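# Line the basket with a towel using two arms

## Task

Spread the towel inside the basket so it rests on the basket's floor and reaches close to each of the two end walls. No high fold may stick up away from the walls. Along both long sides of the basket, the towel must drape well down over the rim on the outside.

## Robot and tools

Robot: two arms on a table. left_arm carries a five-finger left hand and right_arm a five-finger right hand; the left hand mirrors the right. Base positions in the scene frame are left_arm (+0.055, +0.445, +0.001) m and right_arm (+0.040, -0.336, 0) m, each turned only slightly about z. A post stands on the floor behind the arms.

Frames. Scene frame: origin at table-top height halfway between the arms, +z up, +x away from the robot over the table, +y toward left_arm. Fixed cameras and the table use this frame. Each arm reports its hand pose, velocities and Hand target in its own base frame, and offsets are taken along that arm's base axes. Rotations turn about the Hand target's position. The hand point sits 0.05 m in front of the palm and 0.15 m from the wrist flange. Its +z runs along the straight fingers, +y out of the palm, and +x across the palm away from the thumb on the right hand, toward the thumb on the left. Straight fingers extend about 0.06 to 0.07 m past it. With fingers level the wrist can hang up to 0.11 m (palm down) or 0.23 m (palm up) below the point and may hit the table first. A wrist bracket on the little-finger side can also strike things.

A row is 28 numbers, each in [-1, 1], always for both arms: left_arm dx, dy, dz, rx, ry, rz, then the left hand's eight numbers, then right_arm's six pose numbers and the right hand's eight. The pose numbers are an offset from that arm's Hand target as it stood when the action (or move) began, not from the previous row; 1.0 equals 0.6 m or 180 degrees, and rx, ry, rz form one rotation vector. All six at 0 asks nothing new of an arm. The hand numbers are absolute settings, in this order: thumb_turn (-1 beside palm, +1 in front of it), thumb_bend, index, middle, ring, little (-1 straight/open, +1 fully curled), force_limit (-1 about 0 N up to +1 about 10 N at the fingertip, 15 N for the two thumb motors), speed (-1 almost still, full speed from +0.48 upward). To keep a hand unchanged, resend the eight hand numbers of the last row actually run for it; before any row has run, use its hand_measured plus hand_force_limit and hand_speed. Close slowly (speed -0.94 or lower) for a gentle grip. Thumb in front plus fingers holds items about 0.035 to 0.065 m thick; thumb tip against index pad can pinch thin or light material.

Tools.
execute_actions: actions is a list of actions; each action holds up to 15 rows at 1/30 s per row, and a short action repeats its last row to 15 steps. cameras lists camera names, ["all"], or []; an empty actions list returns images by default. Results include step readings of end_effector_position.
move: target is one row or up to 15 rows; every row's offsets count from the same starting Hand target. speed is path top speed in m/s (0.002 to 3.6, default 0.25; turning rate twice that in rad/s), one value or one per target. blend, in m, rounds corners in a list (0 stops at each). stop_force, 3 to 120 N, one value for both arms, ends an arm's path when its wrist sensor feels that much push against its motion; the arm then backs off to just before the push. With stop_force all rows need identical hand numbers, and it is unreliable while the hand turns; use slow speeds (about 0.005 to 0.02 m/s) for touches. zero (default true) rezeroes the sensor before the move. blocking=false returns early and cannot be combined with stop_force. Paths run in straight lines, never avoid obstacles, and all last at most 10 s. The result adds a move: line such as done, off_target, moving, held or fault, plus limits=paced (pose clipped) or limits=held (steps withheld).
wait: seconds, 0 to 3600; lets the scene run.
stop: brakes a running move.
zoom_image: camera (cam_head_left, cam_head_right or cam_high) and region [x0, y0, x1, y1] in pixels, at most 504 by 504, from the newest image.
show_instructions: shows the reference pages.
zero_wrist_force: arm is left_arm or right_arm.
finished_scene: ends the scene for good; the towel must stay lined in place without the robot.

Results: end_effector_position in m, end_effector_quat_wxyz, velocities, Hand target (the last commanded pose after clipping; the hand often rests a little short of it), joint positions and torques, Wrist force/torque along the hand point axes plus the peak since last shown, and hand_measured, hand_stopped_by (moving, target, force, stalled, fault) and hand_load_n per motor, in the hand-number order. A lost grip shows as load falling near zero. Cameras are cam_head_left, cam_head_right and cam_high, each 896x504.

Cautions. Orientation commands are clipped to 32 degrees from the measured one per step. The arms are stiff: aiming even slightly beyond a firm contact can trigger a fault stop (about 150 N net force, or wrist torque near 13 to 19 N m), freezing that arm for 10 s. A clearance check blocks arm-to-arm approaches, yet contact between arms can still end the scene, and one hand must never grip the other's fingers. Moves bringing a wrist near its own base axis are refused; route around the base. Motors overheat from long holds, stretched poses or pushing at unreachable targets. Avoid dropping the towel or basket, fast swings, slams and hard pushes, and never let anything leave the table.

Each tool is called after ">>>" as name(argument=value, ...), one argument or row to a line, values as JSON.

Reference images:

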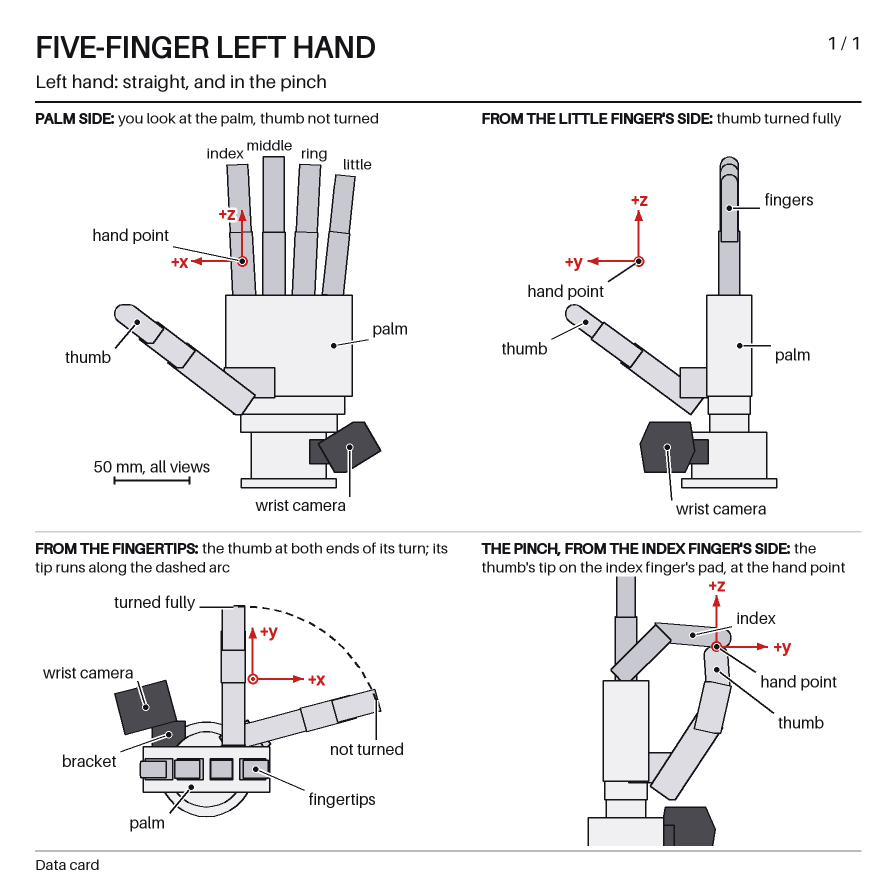

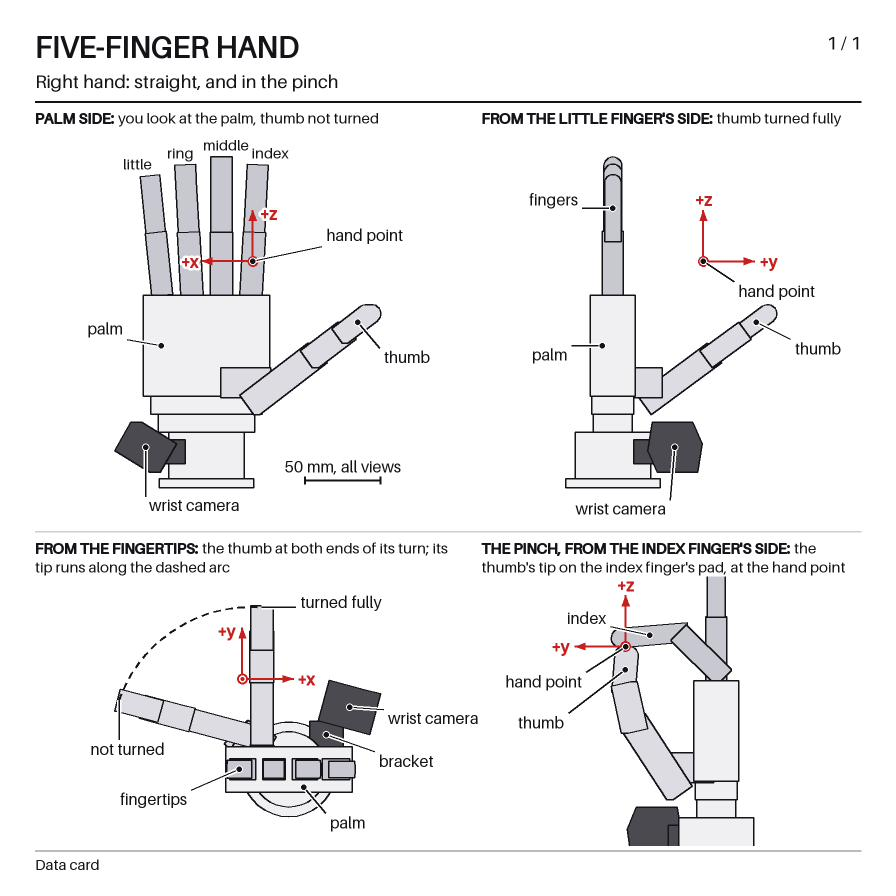

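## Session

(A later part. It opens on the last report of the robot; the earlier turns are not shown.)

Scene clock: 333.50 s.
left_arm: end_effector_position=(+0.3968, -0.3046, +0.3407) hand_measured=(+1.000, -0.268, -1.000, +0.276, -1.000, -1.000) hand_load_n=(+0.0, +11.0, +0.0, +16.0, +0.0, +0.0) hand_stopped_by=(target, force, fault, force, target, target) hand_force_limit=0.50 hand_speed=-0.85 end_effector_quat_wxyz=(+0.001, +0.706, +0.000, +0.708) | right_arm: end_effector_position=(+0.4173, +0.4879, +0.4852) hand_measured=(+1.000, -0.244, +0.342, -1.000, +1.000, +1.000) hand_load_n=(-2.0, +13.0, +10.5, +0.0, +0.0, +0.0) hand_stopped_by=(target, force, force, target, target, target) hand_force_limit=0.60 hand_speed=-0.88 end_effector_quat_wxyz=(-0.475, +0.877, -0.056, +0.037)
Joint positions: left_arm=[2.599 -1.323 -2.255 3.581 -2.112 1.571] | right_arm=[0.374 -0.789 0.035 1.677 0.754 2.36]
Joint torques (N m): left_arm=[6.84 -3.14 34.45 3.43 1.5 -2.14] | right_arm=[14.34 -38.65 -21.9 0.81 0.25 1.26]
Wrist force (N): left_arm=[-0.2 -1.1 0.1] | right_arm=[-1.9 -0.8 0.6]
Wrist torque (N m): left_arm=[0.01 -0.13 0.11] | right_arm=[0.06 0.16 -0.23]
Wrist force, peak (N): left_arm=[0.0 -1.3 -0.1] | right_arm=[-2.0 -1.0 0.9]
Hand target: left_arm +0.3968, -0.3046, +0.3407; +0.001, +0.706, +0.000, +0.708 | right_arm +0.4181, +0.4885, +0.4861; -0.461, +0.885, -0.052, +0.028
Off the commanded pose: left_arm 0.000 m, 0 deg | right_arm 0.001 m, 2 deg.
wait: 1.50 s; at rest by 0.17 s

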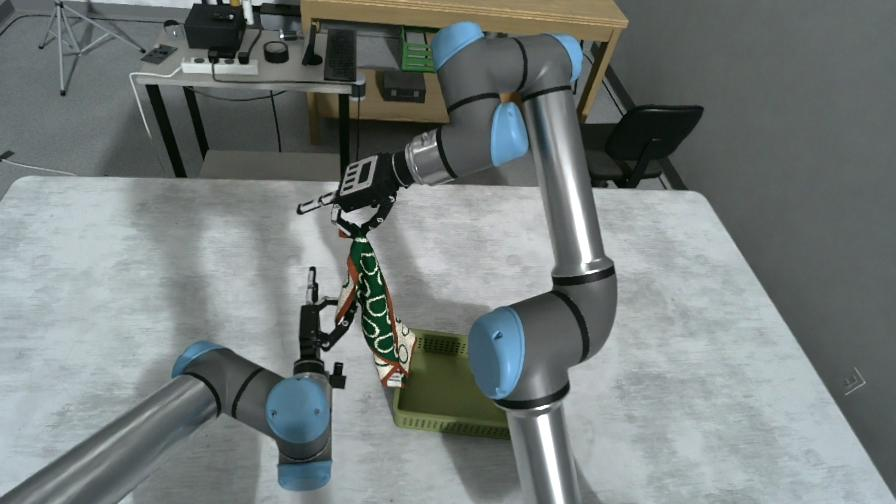

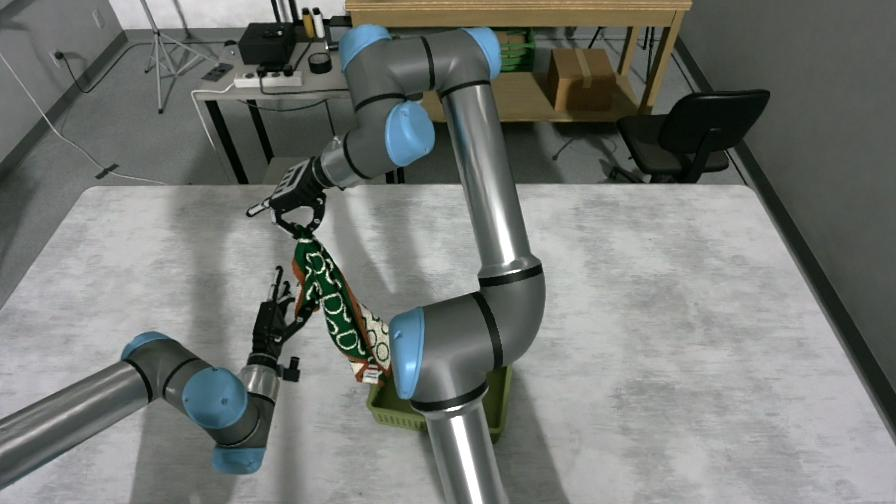

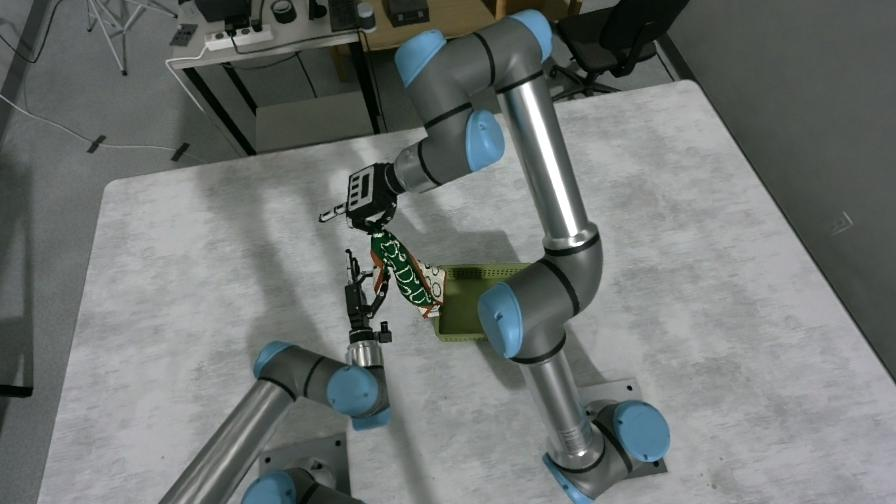

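>>> move(
  target=[
    [-0.031,0.1672,0.1167,0,0,0,1,0.0,-1,0.5,-1,-1,0.5,-0.85,-0.0667,-0.0023,0.025,0,0,0,1,0,0.5,-1,1,1,0.6,-0.88],
    [-0.0993,0.2898,0.3083,0,0,-0.5,1,0.0,-1,0.5,-1,-1,0.5,-0.85,-0.1333,-0.0045,0.05,0,0,0,1,0,0.5,-1,1,1,0.6,-0.88],
  ],
  speed=0.1,
  blend=0.02,
  cameras=["cam_head_left","cam_high","cam_head_right"],
)

>>> zoom_image(
  camera="cam_head_left",
  region=[220, 180, 440, 420],
)

>>> zoom_image(
  camera="cam_head_right",
  region=[180, 200, 400, 420],
)

Scene clock: 344.60 s.
left_arm: end_effector_position=(+0.3372, -0.1307, +0.5256) hand_measured=(+1.000, -0.268, -1.000, +0.276, -1.000, -1.000) hand_load_n=(+0.5, +10.0, +0.0, +18.0, +0.0, +0.0) hand_stopped_by=(target, force, fault, force, target, target) hand_force_limit=0.50 hand_speed=-0.85 end_effector_quat_wxyz=(+0.501, +0.499, -0.499, +0.500) | right_arm: end_effector_position=(+0.3381, +0.4858, +0.5161) hand_measured=(+1.000, -0.244, +0.342, -1.000, +1.000, +1.000) hand_load_n=(-0.5, +12.0, +13.5, +0.0, +0.0, +0.5) hand_stopped_by=(target, force, force, target, target, target) hand_force_limit=0.60 hand_speed=-0.88 end_effector_quat_wxyz=(-0.461, +0.885, -0.052, +0.028)
Joint positions: left_arm=[3.76 -1.574 -1.551 3.121 0.62 1.573] | right_arm=[0.443 -1.025 0.355 1.59 0.804 2.402]
Joint torques (N m): left_arm=[-5.63 5.67 34.51 -3.42 2.01 0.26] | right_arm=[12.92 -45.77 -5.87 -0.57 0.85 1.08]
Wrist force (N): left_arm=[-1.0 -1.9 4.2] | right_arm=[-2.1 -5.0 3.6]
Wrist torque (N m): left_arm=[-0.12 -0.04 0.00] | right_arm=[-0.15 0.13 -0.21]
Wrist force, peak (N): left_arm=[-1.5 -1.7 4.4] | right_arm=[-2.1 -5.0 3.6]
Hand target: left_arm +0.3372, -0.1307, +0.5256; +0.501, +0.499, -0.499, +0.500 | right_arm +0.3381, +0.4858, +0.5161; -0.461, +0.885, -0.052, +0.028
Off the commanded pose: left_arm 0.000 m, 0 deg | right_arm 0.000 m, 0 deg.
move: done

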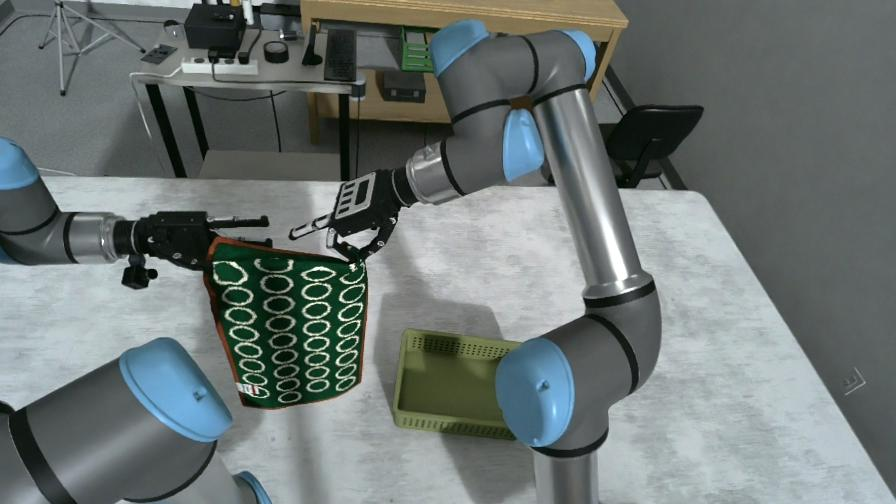

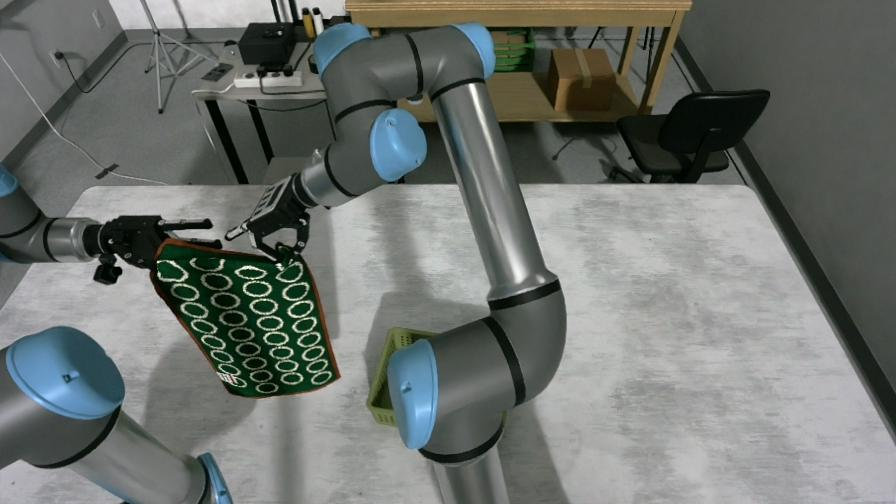

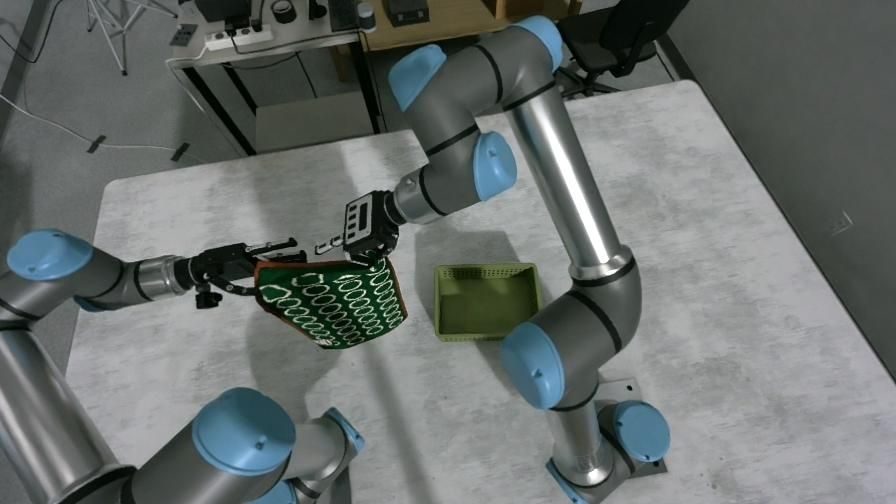

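Scaled by 2.100 from the camera's image (finer frame: 1280x720).

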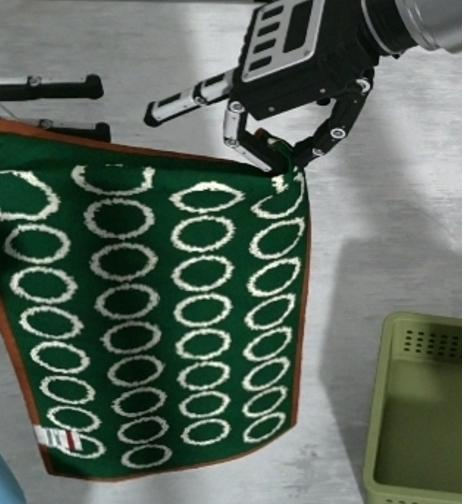

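Scaled by 2.291 from the camera's image (finer frame: 1280x720).

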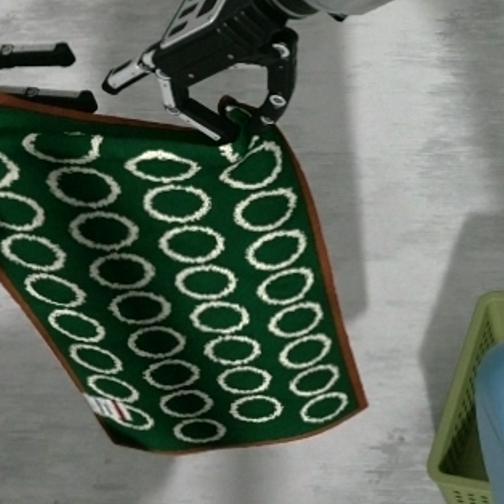

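>>> zoom_image(
  camera="cam_head_left",
  region=[380, 310, 560, 450],
)

>>> zoom_image(
  camera="cam_high",
  region=[420, 240, 560, 360],
)

Scaled by 2.800 from the camera's image (finer frame: 1280x720).

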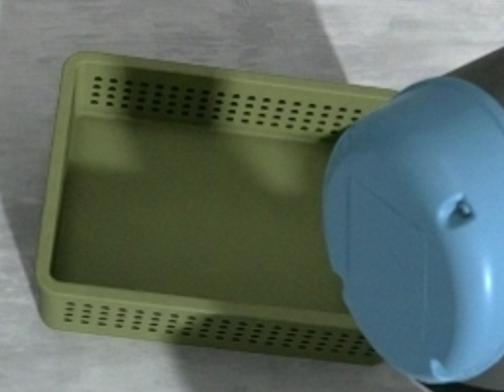

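Scaled by 3.600 from the camera's image (finer frame: 1280x720).

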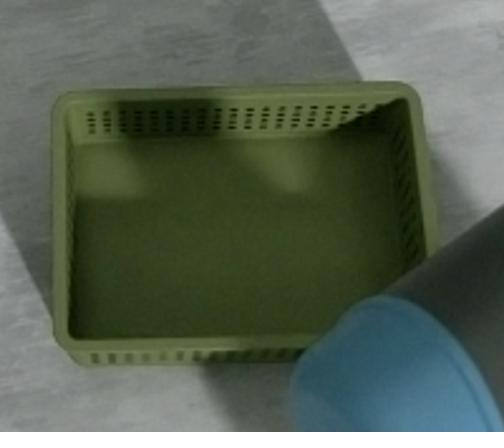

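>>> move(
  target=[
    [-0.1352,-0.1315,0,0,0,0,1,0.0,-1,0.5,-1,-1,0.5,-0.85,-0.1955,-0.1402,0,0,0,0,1,0,0.5,-1,1,1,0.6,-0.88],
    [-0.151,-0.549,0,0,0,0,1,0.0,-1,0.5,-1,-1,0.5,-0.85,-0.1927,-0.5488,0,0,0,0,1,0,0.5,-1,1,1,0.6,-0.88],
  ],
  speed=0.12,
  blend=0.03,
  cameras=["cam_head_left","cam_high","cam_head_right"],
)

>>> zoom_image(
  camera="cam_head_left",
  region=[360, 240, 640, 480],
)

>>> zoom_image(
  camera="cam_head_right",
  region=[320, 240, 600, 480],
)

Scene clock: 353.23 s.
left_arm: end_effector_position=(+0.2466, -0.4601, +0.5256) hand_measured=(+1.000, -0.268, -1.000, +0.276, -1.000, -1.000) hand_load_n=(+0.5, +10.0, +0.0, +17.5, +0.0, +0.0) hand_stopped_by=(target, force, fault, force, target, target) hand_force_limit=0.50 hand_speed=-0.85 end_effector_quat_wxyz=(+0.501, +0.499, -0.499, +0.500) | right_arm: end_effector_position=(+0.2225, +0.1565, +0.5161) hand_measured=(+1.000, -0.244, +0.342, -1.000, +1.000, +1.000) hand_load_n=(-0.5, +12.5, +13.0, +0.0, +0.0, +0.0) hand_stopped_by=(target, force, force, target, target, target) hand_force_limit=0.60 hand_speed=-0.88 end_effector_quat_wxyz=(-0.461, +0.885, -0.052, +0.028)
Joint positions: left_arm=[2.908 -1.463 -1.656 3.13 -0.232 1.559] | right_arm=[-0.679 -1.842 1.645 2.417 0.803 0.739]
Joint torques (N m): left_arm=[-5.79 3.44 35.81 1.57 -1.78 -1.45] | right_arm=[-12.07 -12.26 -9.38 4.84 1.35 -1.63]
Wrist force (N): left_arm=[-0.9 -0.5 3.7] | right_arm=[-0.8 -4.1 3.6]
Wrist torque (N m): left_arm=[0.01 -0.08 0.10] | right_arm=[-0.04 0.02 -0.02]
Wrist force, peak (N): left_arm=[-1.3 -2.2 4.5] | right_arm=[-1.4 -5.9 4.3]
Hand target: left_arm +0.2466, -0.4601, +0.5256; +0.501, +0.499, -0.499, +0.500 | right_arm +0.2225, +0.1565, +0.5161; -0.461, +0.885, -0.052, +0.028
Off the commanded pose: left_arm 0.000 m, 0 deg | right_arm 0.000 m, 0 deg.
move: done

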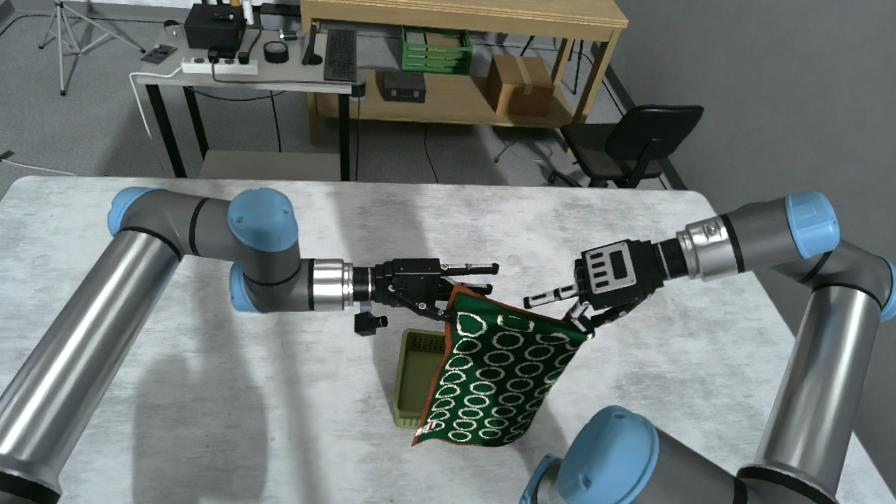

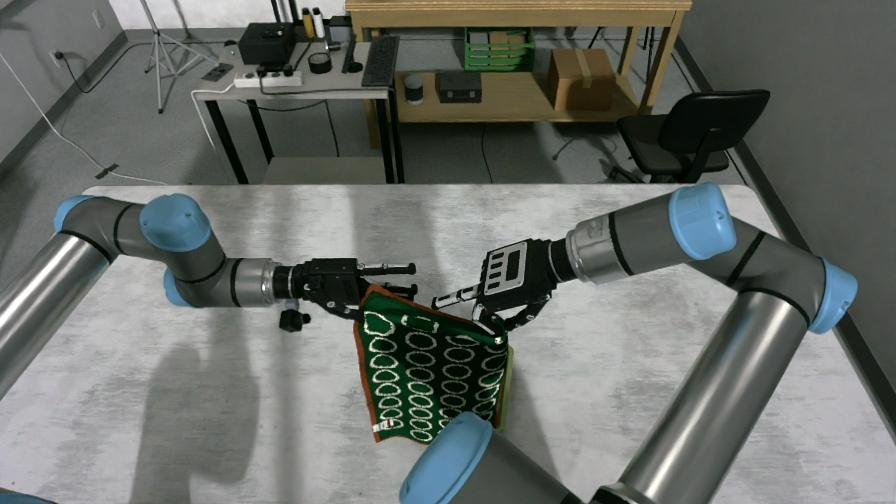

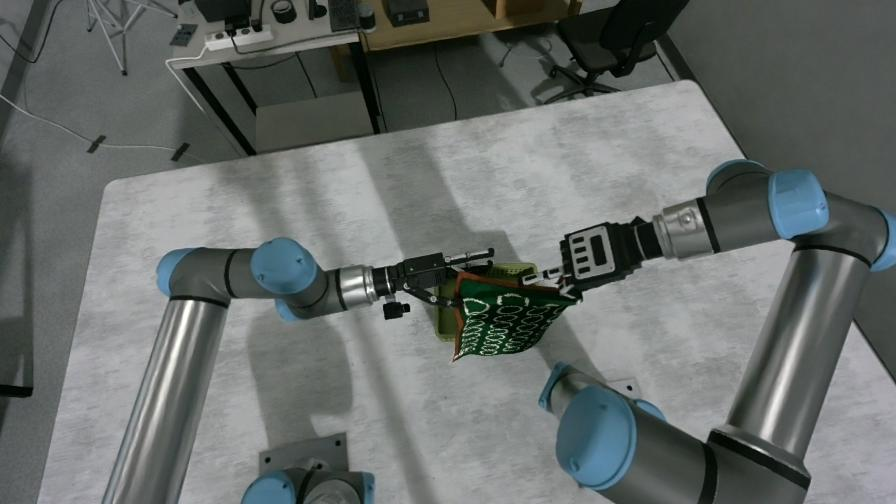

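Scaled by 1.800 from the camera's image (finer frame: 1280x720).

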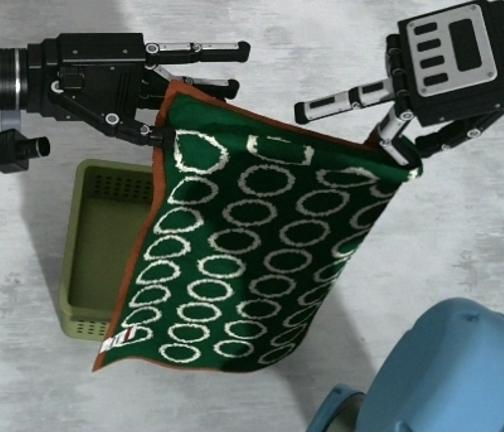

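Scaled by 1.800 from the camera's image (finer frame: 1280x720).

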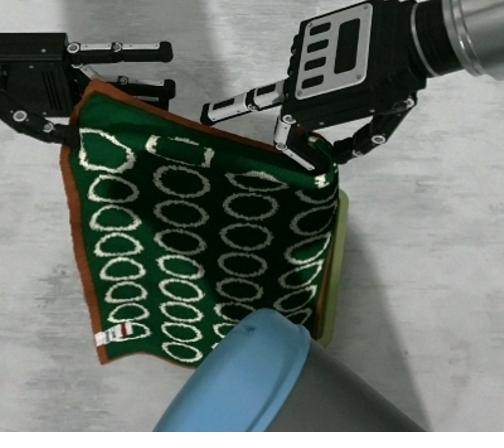

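>>> move(
  target=[
    [0.0383,-0.0005,-0.075,0,0,0,1,0.0,-1,0.5,-1,-1,0.5,-0.85,0.0333,0.0011,-0.075,0,0,0,1,0,0.5,-1,1,1,0.6,-0.88],
    [0.1383,-0.0019,-0.2,0,0,0,1,0.0,-1,0.5,-1,-1,0.5,-0.85,0.1333,0.0045,-0.2,0,0,0,1,0,0.5,-1,1,1,0.6,-0.88],
  ],
  speed=0.1,
  blend=0.02,
  cameras=["cam_head_left","cam_high","cam_head_right"],
)

>>> zoom_image(
  camera="cam_head_left",
  region=[360, 240, 640, 480],
)

>>> zoom_image(
  camera="cam_head_right",
  region=[320, 240, 600, 480],
)

Scene clock: 357.30 s.
left_arm: end_effector_position=(+0.3296, -0.4612, +0.4057) hand_measured=(+1.000, -0.268, -1.000, +0.276, -1.000, -1.000) hand_load_n=(+0.0, +9.5, +0.0, +17.5, +0.0, +0.0) hand_stopped_by=(target, force, fault, force, target, target) hand_force_limit=0.50 hand_speed=-0.85 end_effector_quat_wxyz=(+0.501, +0.499, -0.499, +0.500) | right_arm: end_effector_position=(+0.3024, +0.1592, +0.3961) hand_measured=(+1.000, -0.244, +0.342, -1.000, +1.000, +1.000) hand_load_n=(-0.5, +12.0, +13.5, -0.5, +0.0, +0.0) hand_stopped_by=(target, force, force, target, target, target) hand_force_limit=0.60 hand_speed=-0.88 end_effector_quat_wxyz=(-0.461, +0.885, -0.052, +0.028)
Joint positions: left_arm=[2.951 -1.678 -1.751 3.443 -0.189 1.557] | right_arm=[-0.484 -1.613 1.724 1.932 0.699 0.981]
Joint torques (N m): left_arm=[8.52 11.12 8.61 2.35 1.51 -2.87] | right_arm=[13.19 -8.62 -26.44 -0.1 -1.69 1.24]
Wrist force (N): left_arm=[-1.3 -0.1 4.0] | right_arm=[0.0 -5.3 4.1]
Wrist torque (N m): left_arm=[0.03 0.03 0.09] | right_arm=[-0.16 -0.07 -0.16]
Wrist force, peak (N): left_arm=[-1.9 -0.9 4.4] | right_arm=[-0.4 -5.4 4.3]
Hand target: left_arm +0.3296, -0.4612, +0.4056; +0.501, +0.499, -0.499, +0.500 | right_arm +0.3024, +0.1592, +0.3961; -0.461, +0.885, -0.052, +0.028
Off the commanded pose: left_arm 0.000 m, 0 deg | right_arm 0.000 m, 0 deg.
move: done

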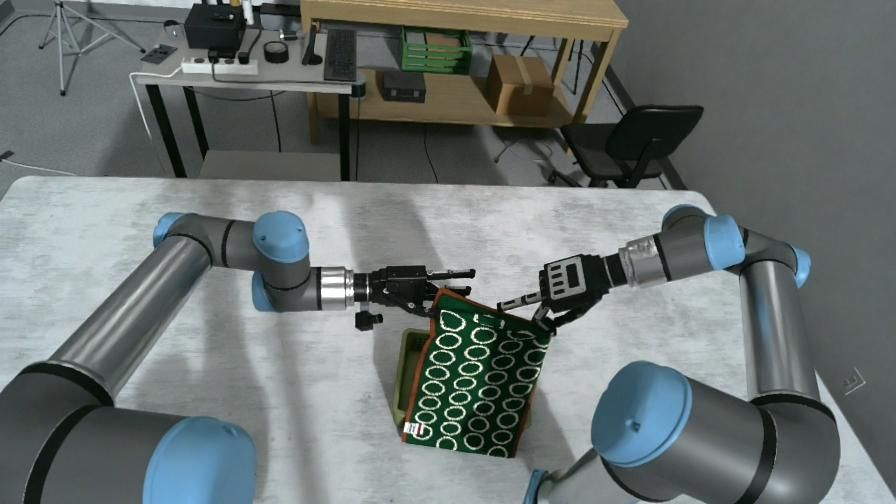

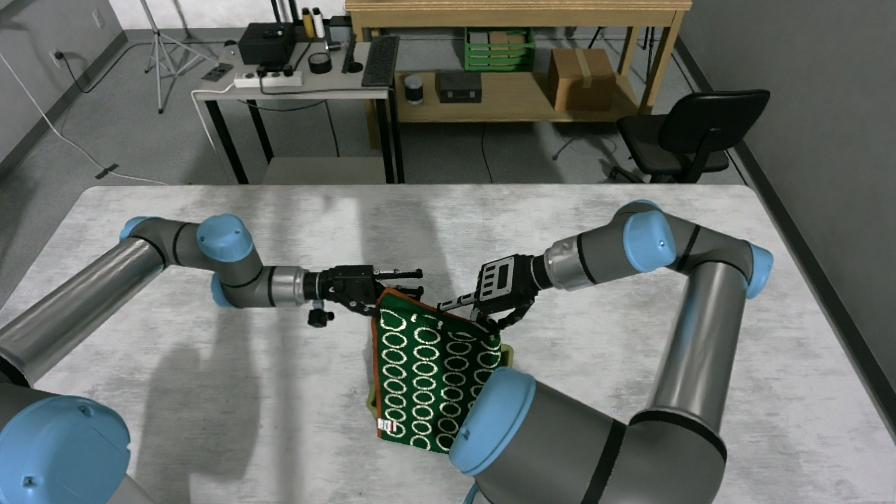

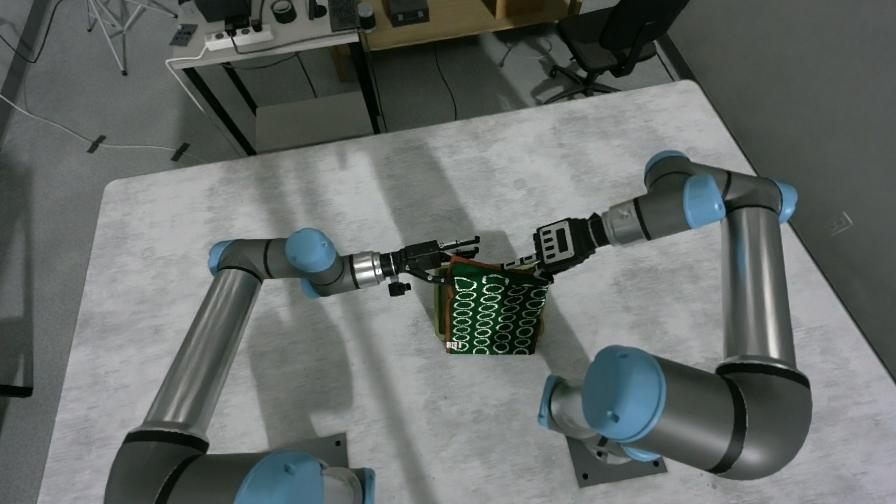

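Scaled by 1.800 from the camera's image (finer frame: 1280x720).

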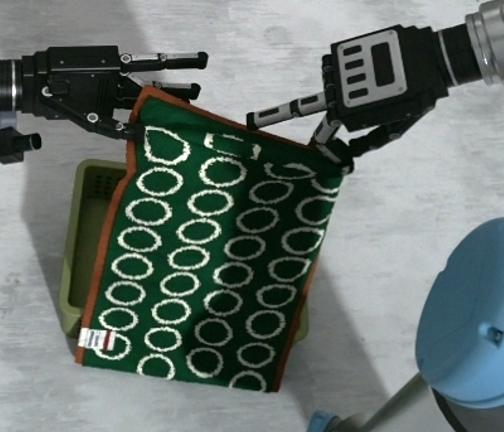

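Scaled by 1.800 from the camera's image (finer frame: 1280x720).

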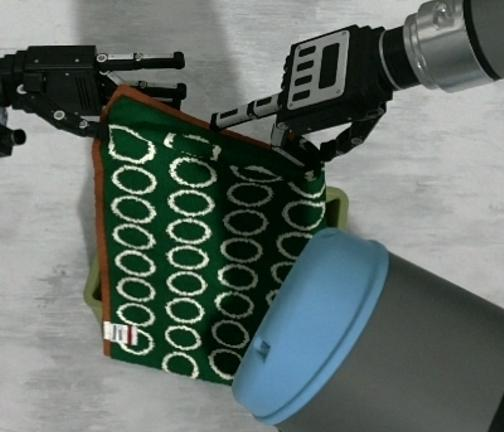

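>>> move(
  target=[0.0083,0,-0.2167,0,0,0,1,0.0,-1,0.5,-1,-1,0.5,-0.85,0.0083,0,-0.2167,0,0,0,1,0,0.5,-1,1,1,0.6,-0.88],
  speed=0.1,
  cameras=["cam_head_left","cam_high","cam_head_right"],
)

>>> zoom_image(
  camera="cam_head_left",
  region=[360, 240, 640, 480],
)

>>> zoom_image(
  camera="cam_head_right",
  region=[320, 240, 600, 480],
)

Scene clock: 359.63 s.
left_arm: end_effector_position=(+0.3346, -0.4612, +0.2756) hand_measured=(+1.000, -0.268, -1.000, +0.276, -1.000, -1.000) hand_load_n=(+0.0, +10.0, +0.0, +18.0, +0.0, +0.0) hand_stopped_by=(target, force, fault, force, target, target) hand_force_limit=0.50 hand_speed=-0.85 end_effector_quat_wxyz=(+0.501, +0.499, -0.499, +0.500) | right_arm: end_effector_position=(+0.3074, +0.1592, +0.2661) hand_measured=(+1.000, -0.244, +0.342, -1.000, +1.000, +1.000) hand_load_n=(-0.5, +12.0, +14.0, +0.0, +0.0, +0.0) hand_stopped_by=(target, force, force, target, target, target) hand_force_limit=0.60 hand_speed=-0.88 end_effector_quat_wxyz=(-0.461, +0.885, -0.052, +0.028)
Joint positions: left_arm=[2.953 -1.829 -1.938 3.78 -0.187 1.557] | right_arm=[-0.476 -1.51 1.966 1.579 0.695 0.992]
Joint torques (N m): left_arm=[-4.57 19.03 5.53 2.54 -0.83 -2.83] | right_arm=[13.41 -10.86 -7.18 0.03 -1.71 1.06]
Wrist force (N): left_arm=[-0.7 0.0 4.5] | right_arm=[-0.5 -5.2 3.6]
Wrist torque (N m): left_arm=[0.00 -0.04 0.12] | right_arm=[-0.13 0.01 -0.19]
Wrist force, peak (N): left_arm=[-2.0 -0.3 4.2] | right_arm=[-0.5 -5.6 4.2]
Hand target: left_arm +0.3346, -0.4612, +0.2756; +0.501, +0.499, -0.499, +0.500 | right_arm +0.3074, +0.1592, +0.2661; -0.461, +0.885, -0.052, +0.028
Off the commanded pose: left_arm 0.000 m, 0 deg | right_arm 0.000 m, 0 deg.
move: done

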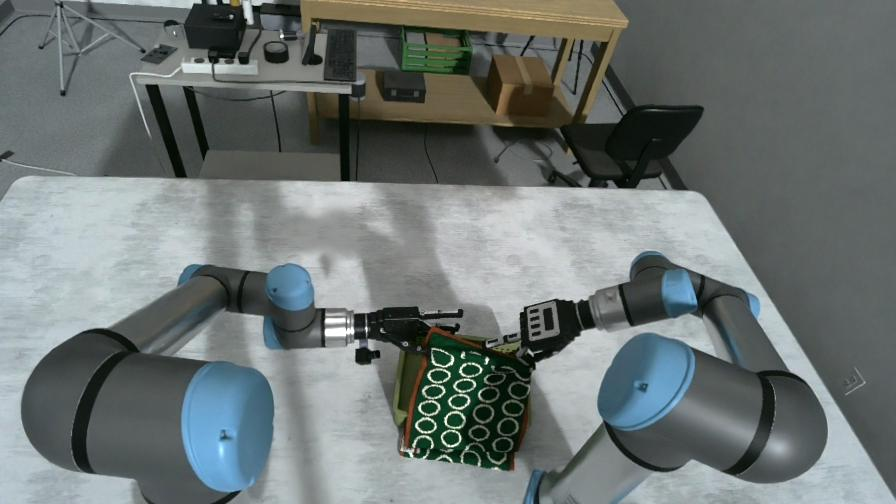

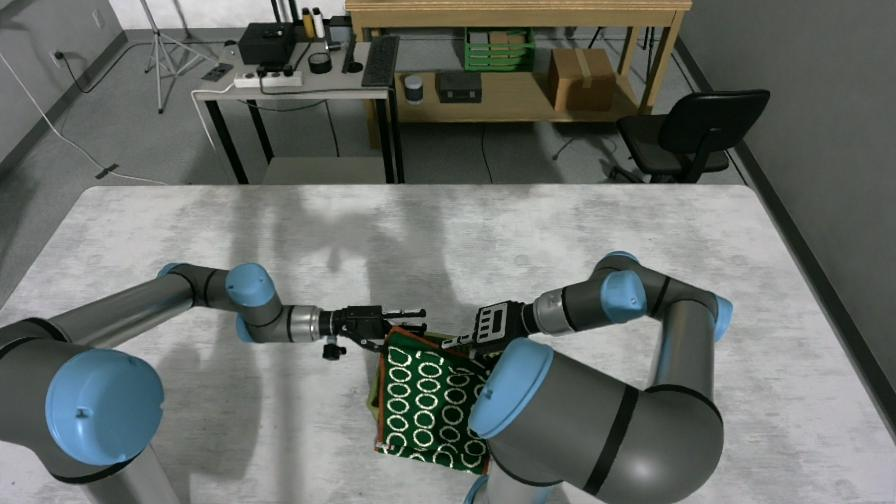

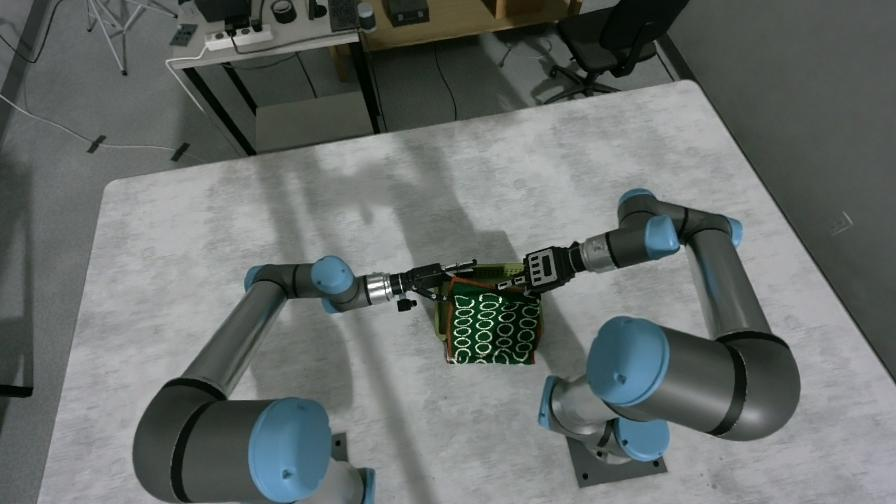

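Scaled by 1.800 from the camera's image (finer frame: 1280x720).

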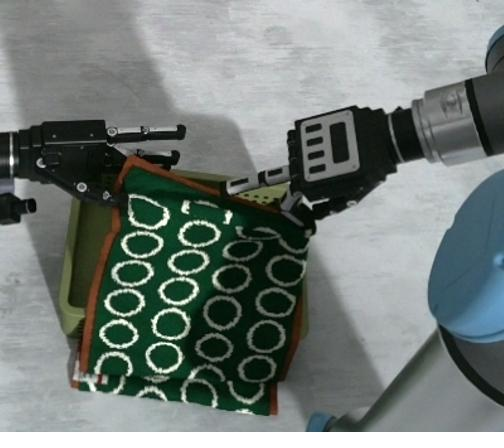

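Scaled by 1.800 from the camera's image (finer frame: 1280x720).

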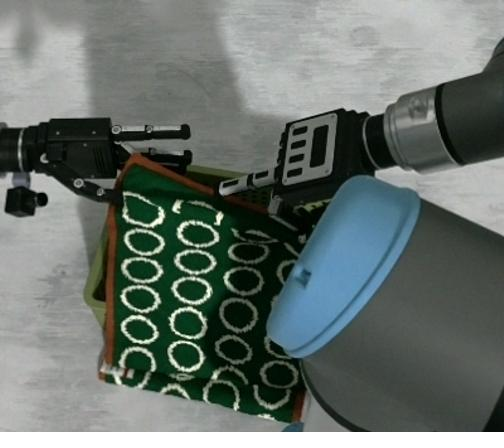

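>>> move(
  target=[
    [0.1,-0.0014,-0.03,0,0,0,1,0.0,-1,0.5,-1,-1,0.5,-0.85,0.1,0.0034,-0.03,0,0,0,1,0,0.5,-1,1,1,0.6,-0.88],
    [0.2,-0.0028,-0.15,0,0,0,1,0.0,-1,0.5,-1,-1,0.5,-0.85,0.2,0.0068,-0.15,0,0,0,1,0,0.5,-1,1,1,0.6,-0.88],
  ],
  speed=0.1,
  blend=0.02,
  cameras=["cam_head_left","cam_high","cam_head_right"],
)

>>> zoom_image(
  camera="cam_head_left",
  region=[360, 240, 640, 480],
)

>>> zoom_image(
  camera="cam_high",
  region=[380, 220, 620, 400],
)

Scene clock: 362.43 s.
left_arm: end_effector_position=(+0.4545, -0.4629, +0.1857) hand_measured=(+1.000, -0.268, -1.000, +0.276, -1.000, -1.000) hand_load_n=(+0.0, +10.0, +0.0, +18.0, +0.0, +0.0) hand_stopped_by=(target, force, fault, force, target, target) hand_force_limit=0.50 hand_speed=-0.85 end_effector_quat_wxyz=(+0.501, +0.499, -0.499, +0.500) | right_arm: end_effector_position=(+0.4274, +0.1633, +0.1761) hand_measured=(+1.000, -0.244, +0.342, -1.000, +1.000, +1.000) hand_load_n=(-0.5, +12.0, +13.5, +0.0, +0.0, +0.0) hand_stopped_by=(target, force, force, target, target, target) hand_force_limit=0.60 hand_speed=-0.88 end_effector_quat_wxyz=(-0.461, +0.885, -0.052, +0.028)
Joint positions: left_arm=[2.991 -2.18 -1.676 3.874 -0.149 1.553] | right_arm=[-0.332 -1.134 1.692 1.306 0.642 1.209]
Joint torques (N m): left_arm=[8.96 26.42 29.69 2.29 1.44 -2.41] | right_arm=[12.84 -26.65 -23.52 0.02 -1.75 1.11]
Wrist force (N): left_arm=[-1.3 -0.3 4.0] | right_arm=[-0.6 -5.3 4.0]
Wrist torque (N m): left_arm=[0.01 0.02 0.07] | right_arm=[-0.15 0.01 -0.17]
Wrist force, peak (N): left_arm=[-1.9 -0.9 4.2] | right_arm=[-0.7 -5.6 4.4]
Hand target: left_arm +0.4546, -0.4629, +0.1856; +0.501, +0.499, -0.499, +0.500 | right_arm +0.4274, +0.1633, +0.1761; -0.461, +0.885, -0.052, +0.028
Off the commanded pose: left_arm 0.000 m, 0 deg | right_arm 0.000 m, 0 deg.
move: done

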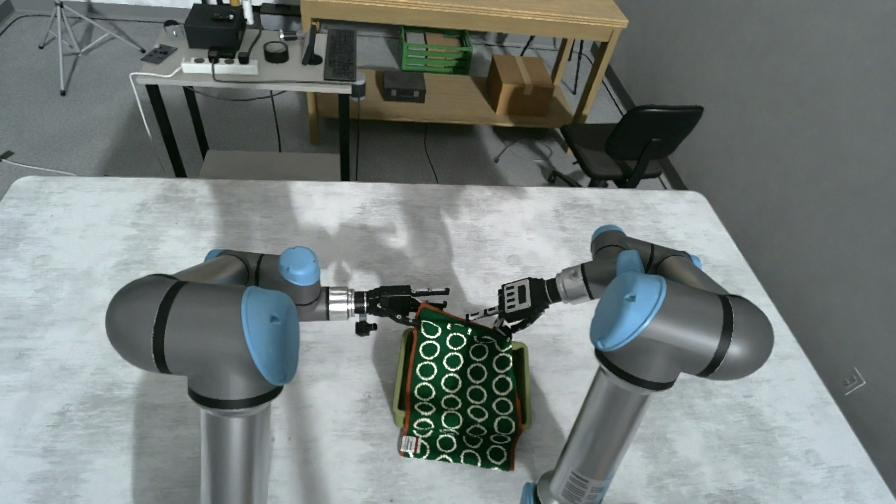

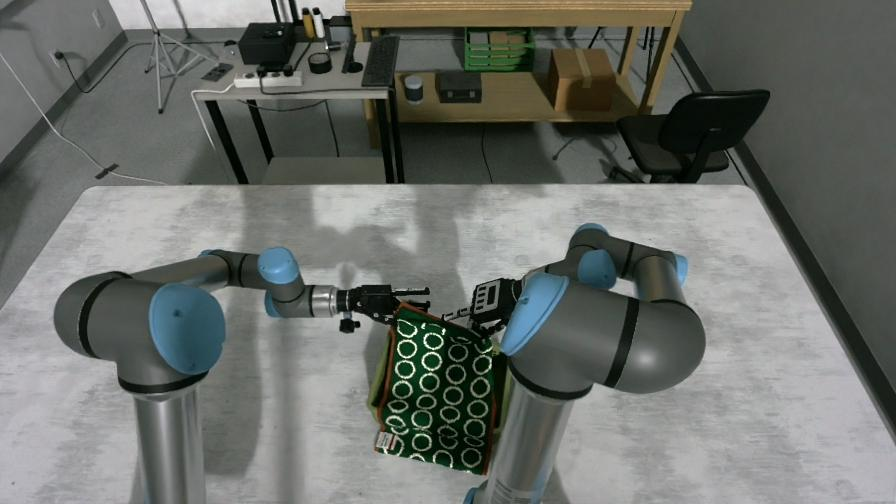

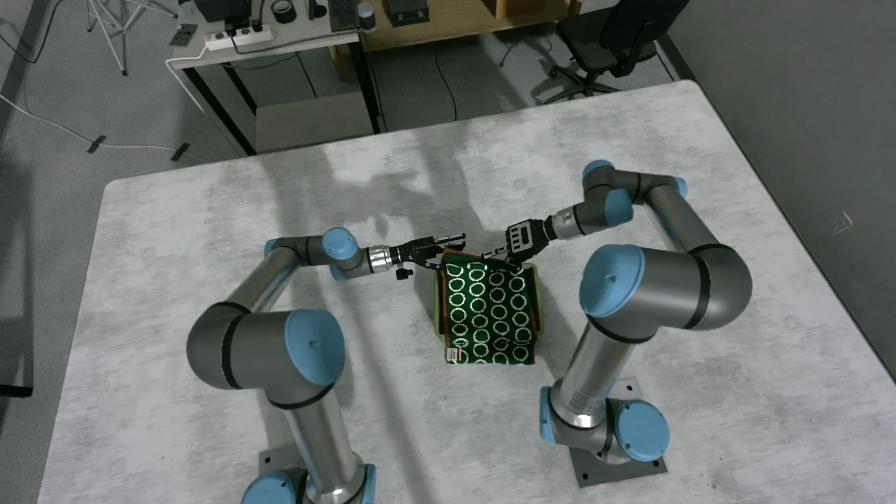

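Scaled by 1.800 from the camera's image (finer frame: 1280x720).

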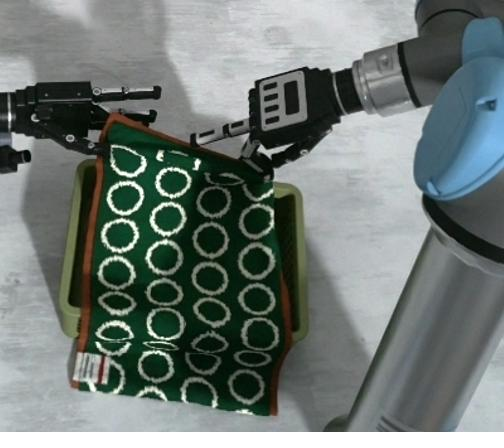

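Scaled by 2.100 from the camera's image (finer frame: 1280x720).

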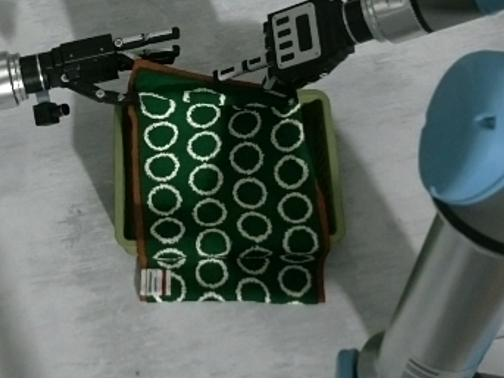

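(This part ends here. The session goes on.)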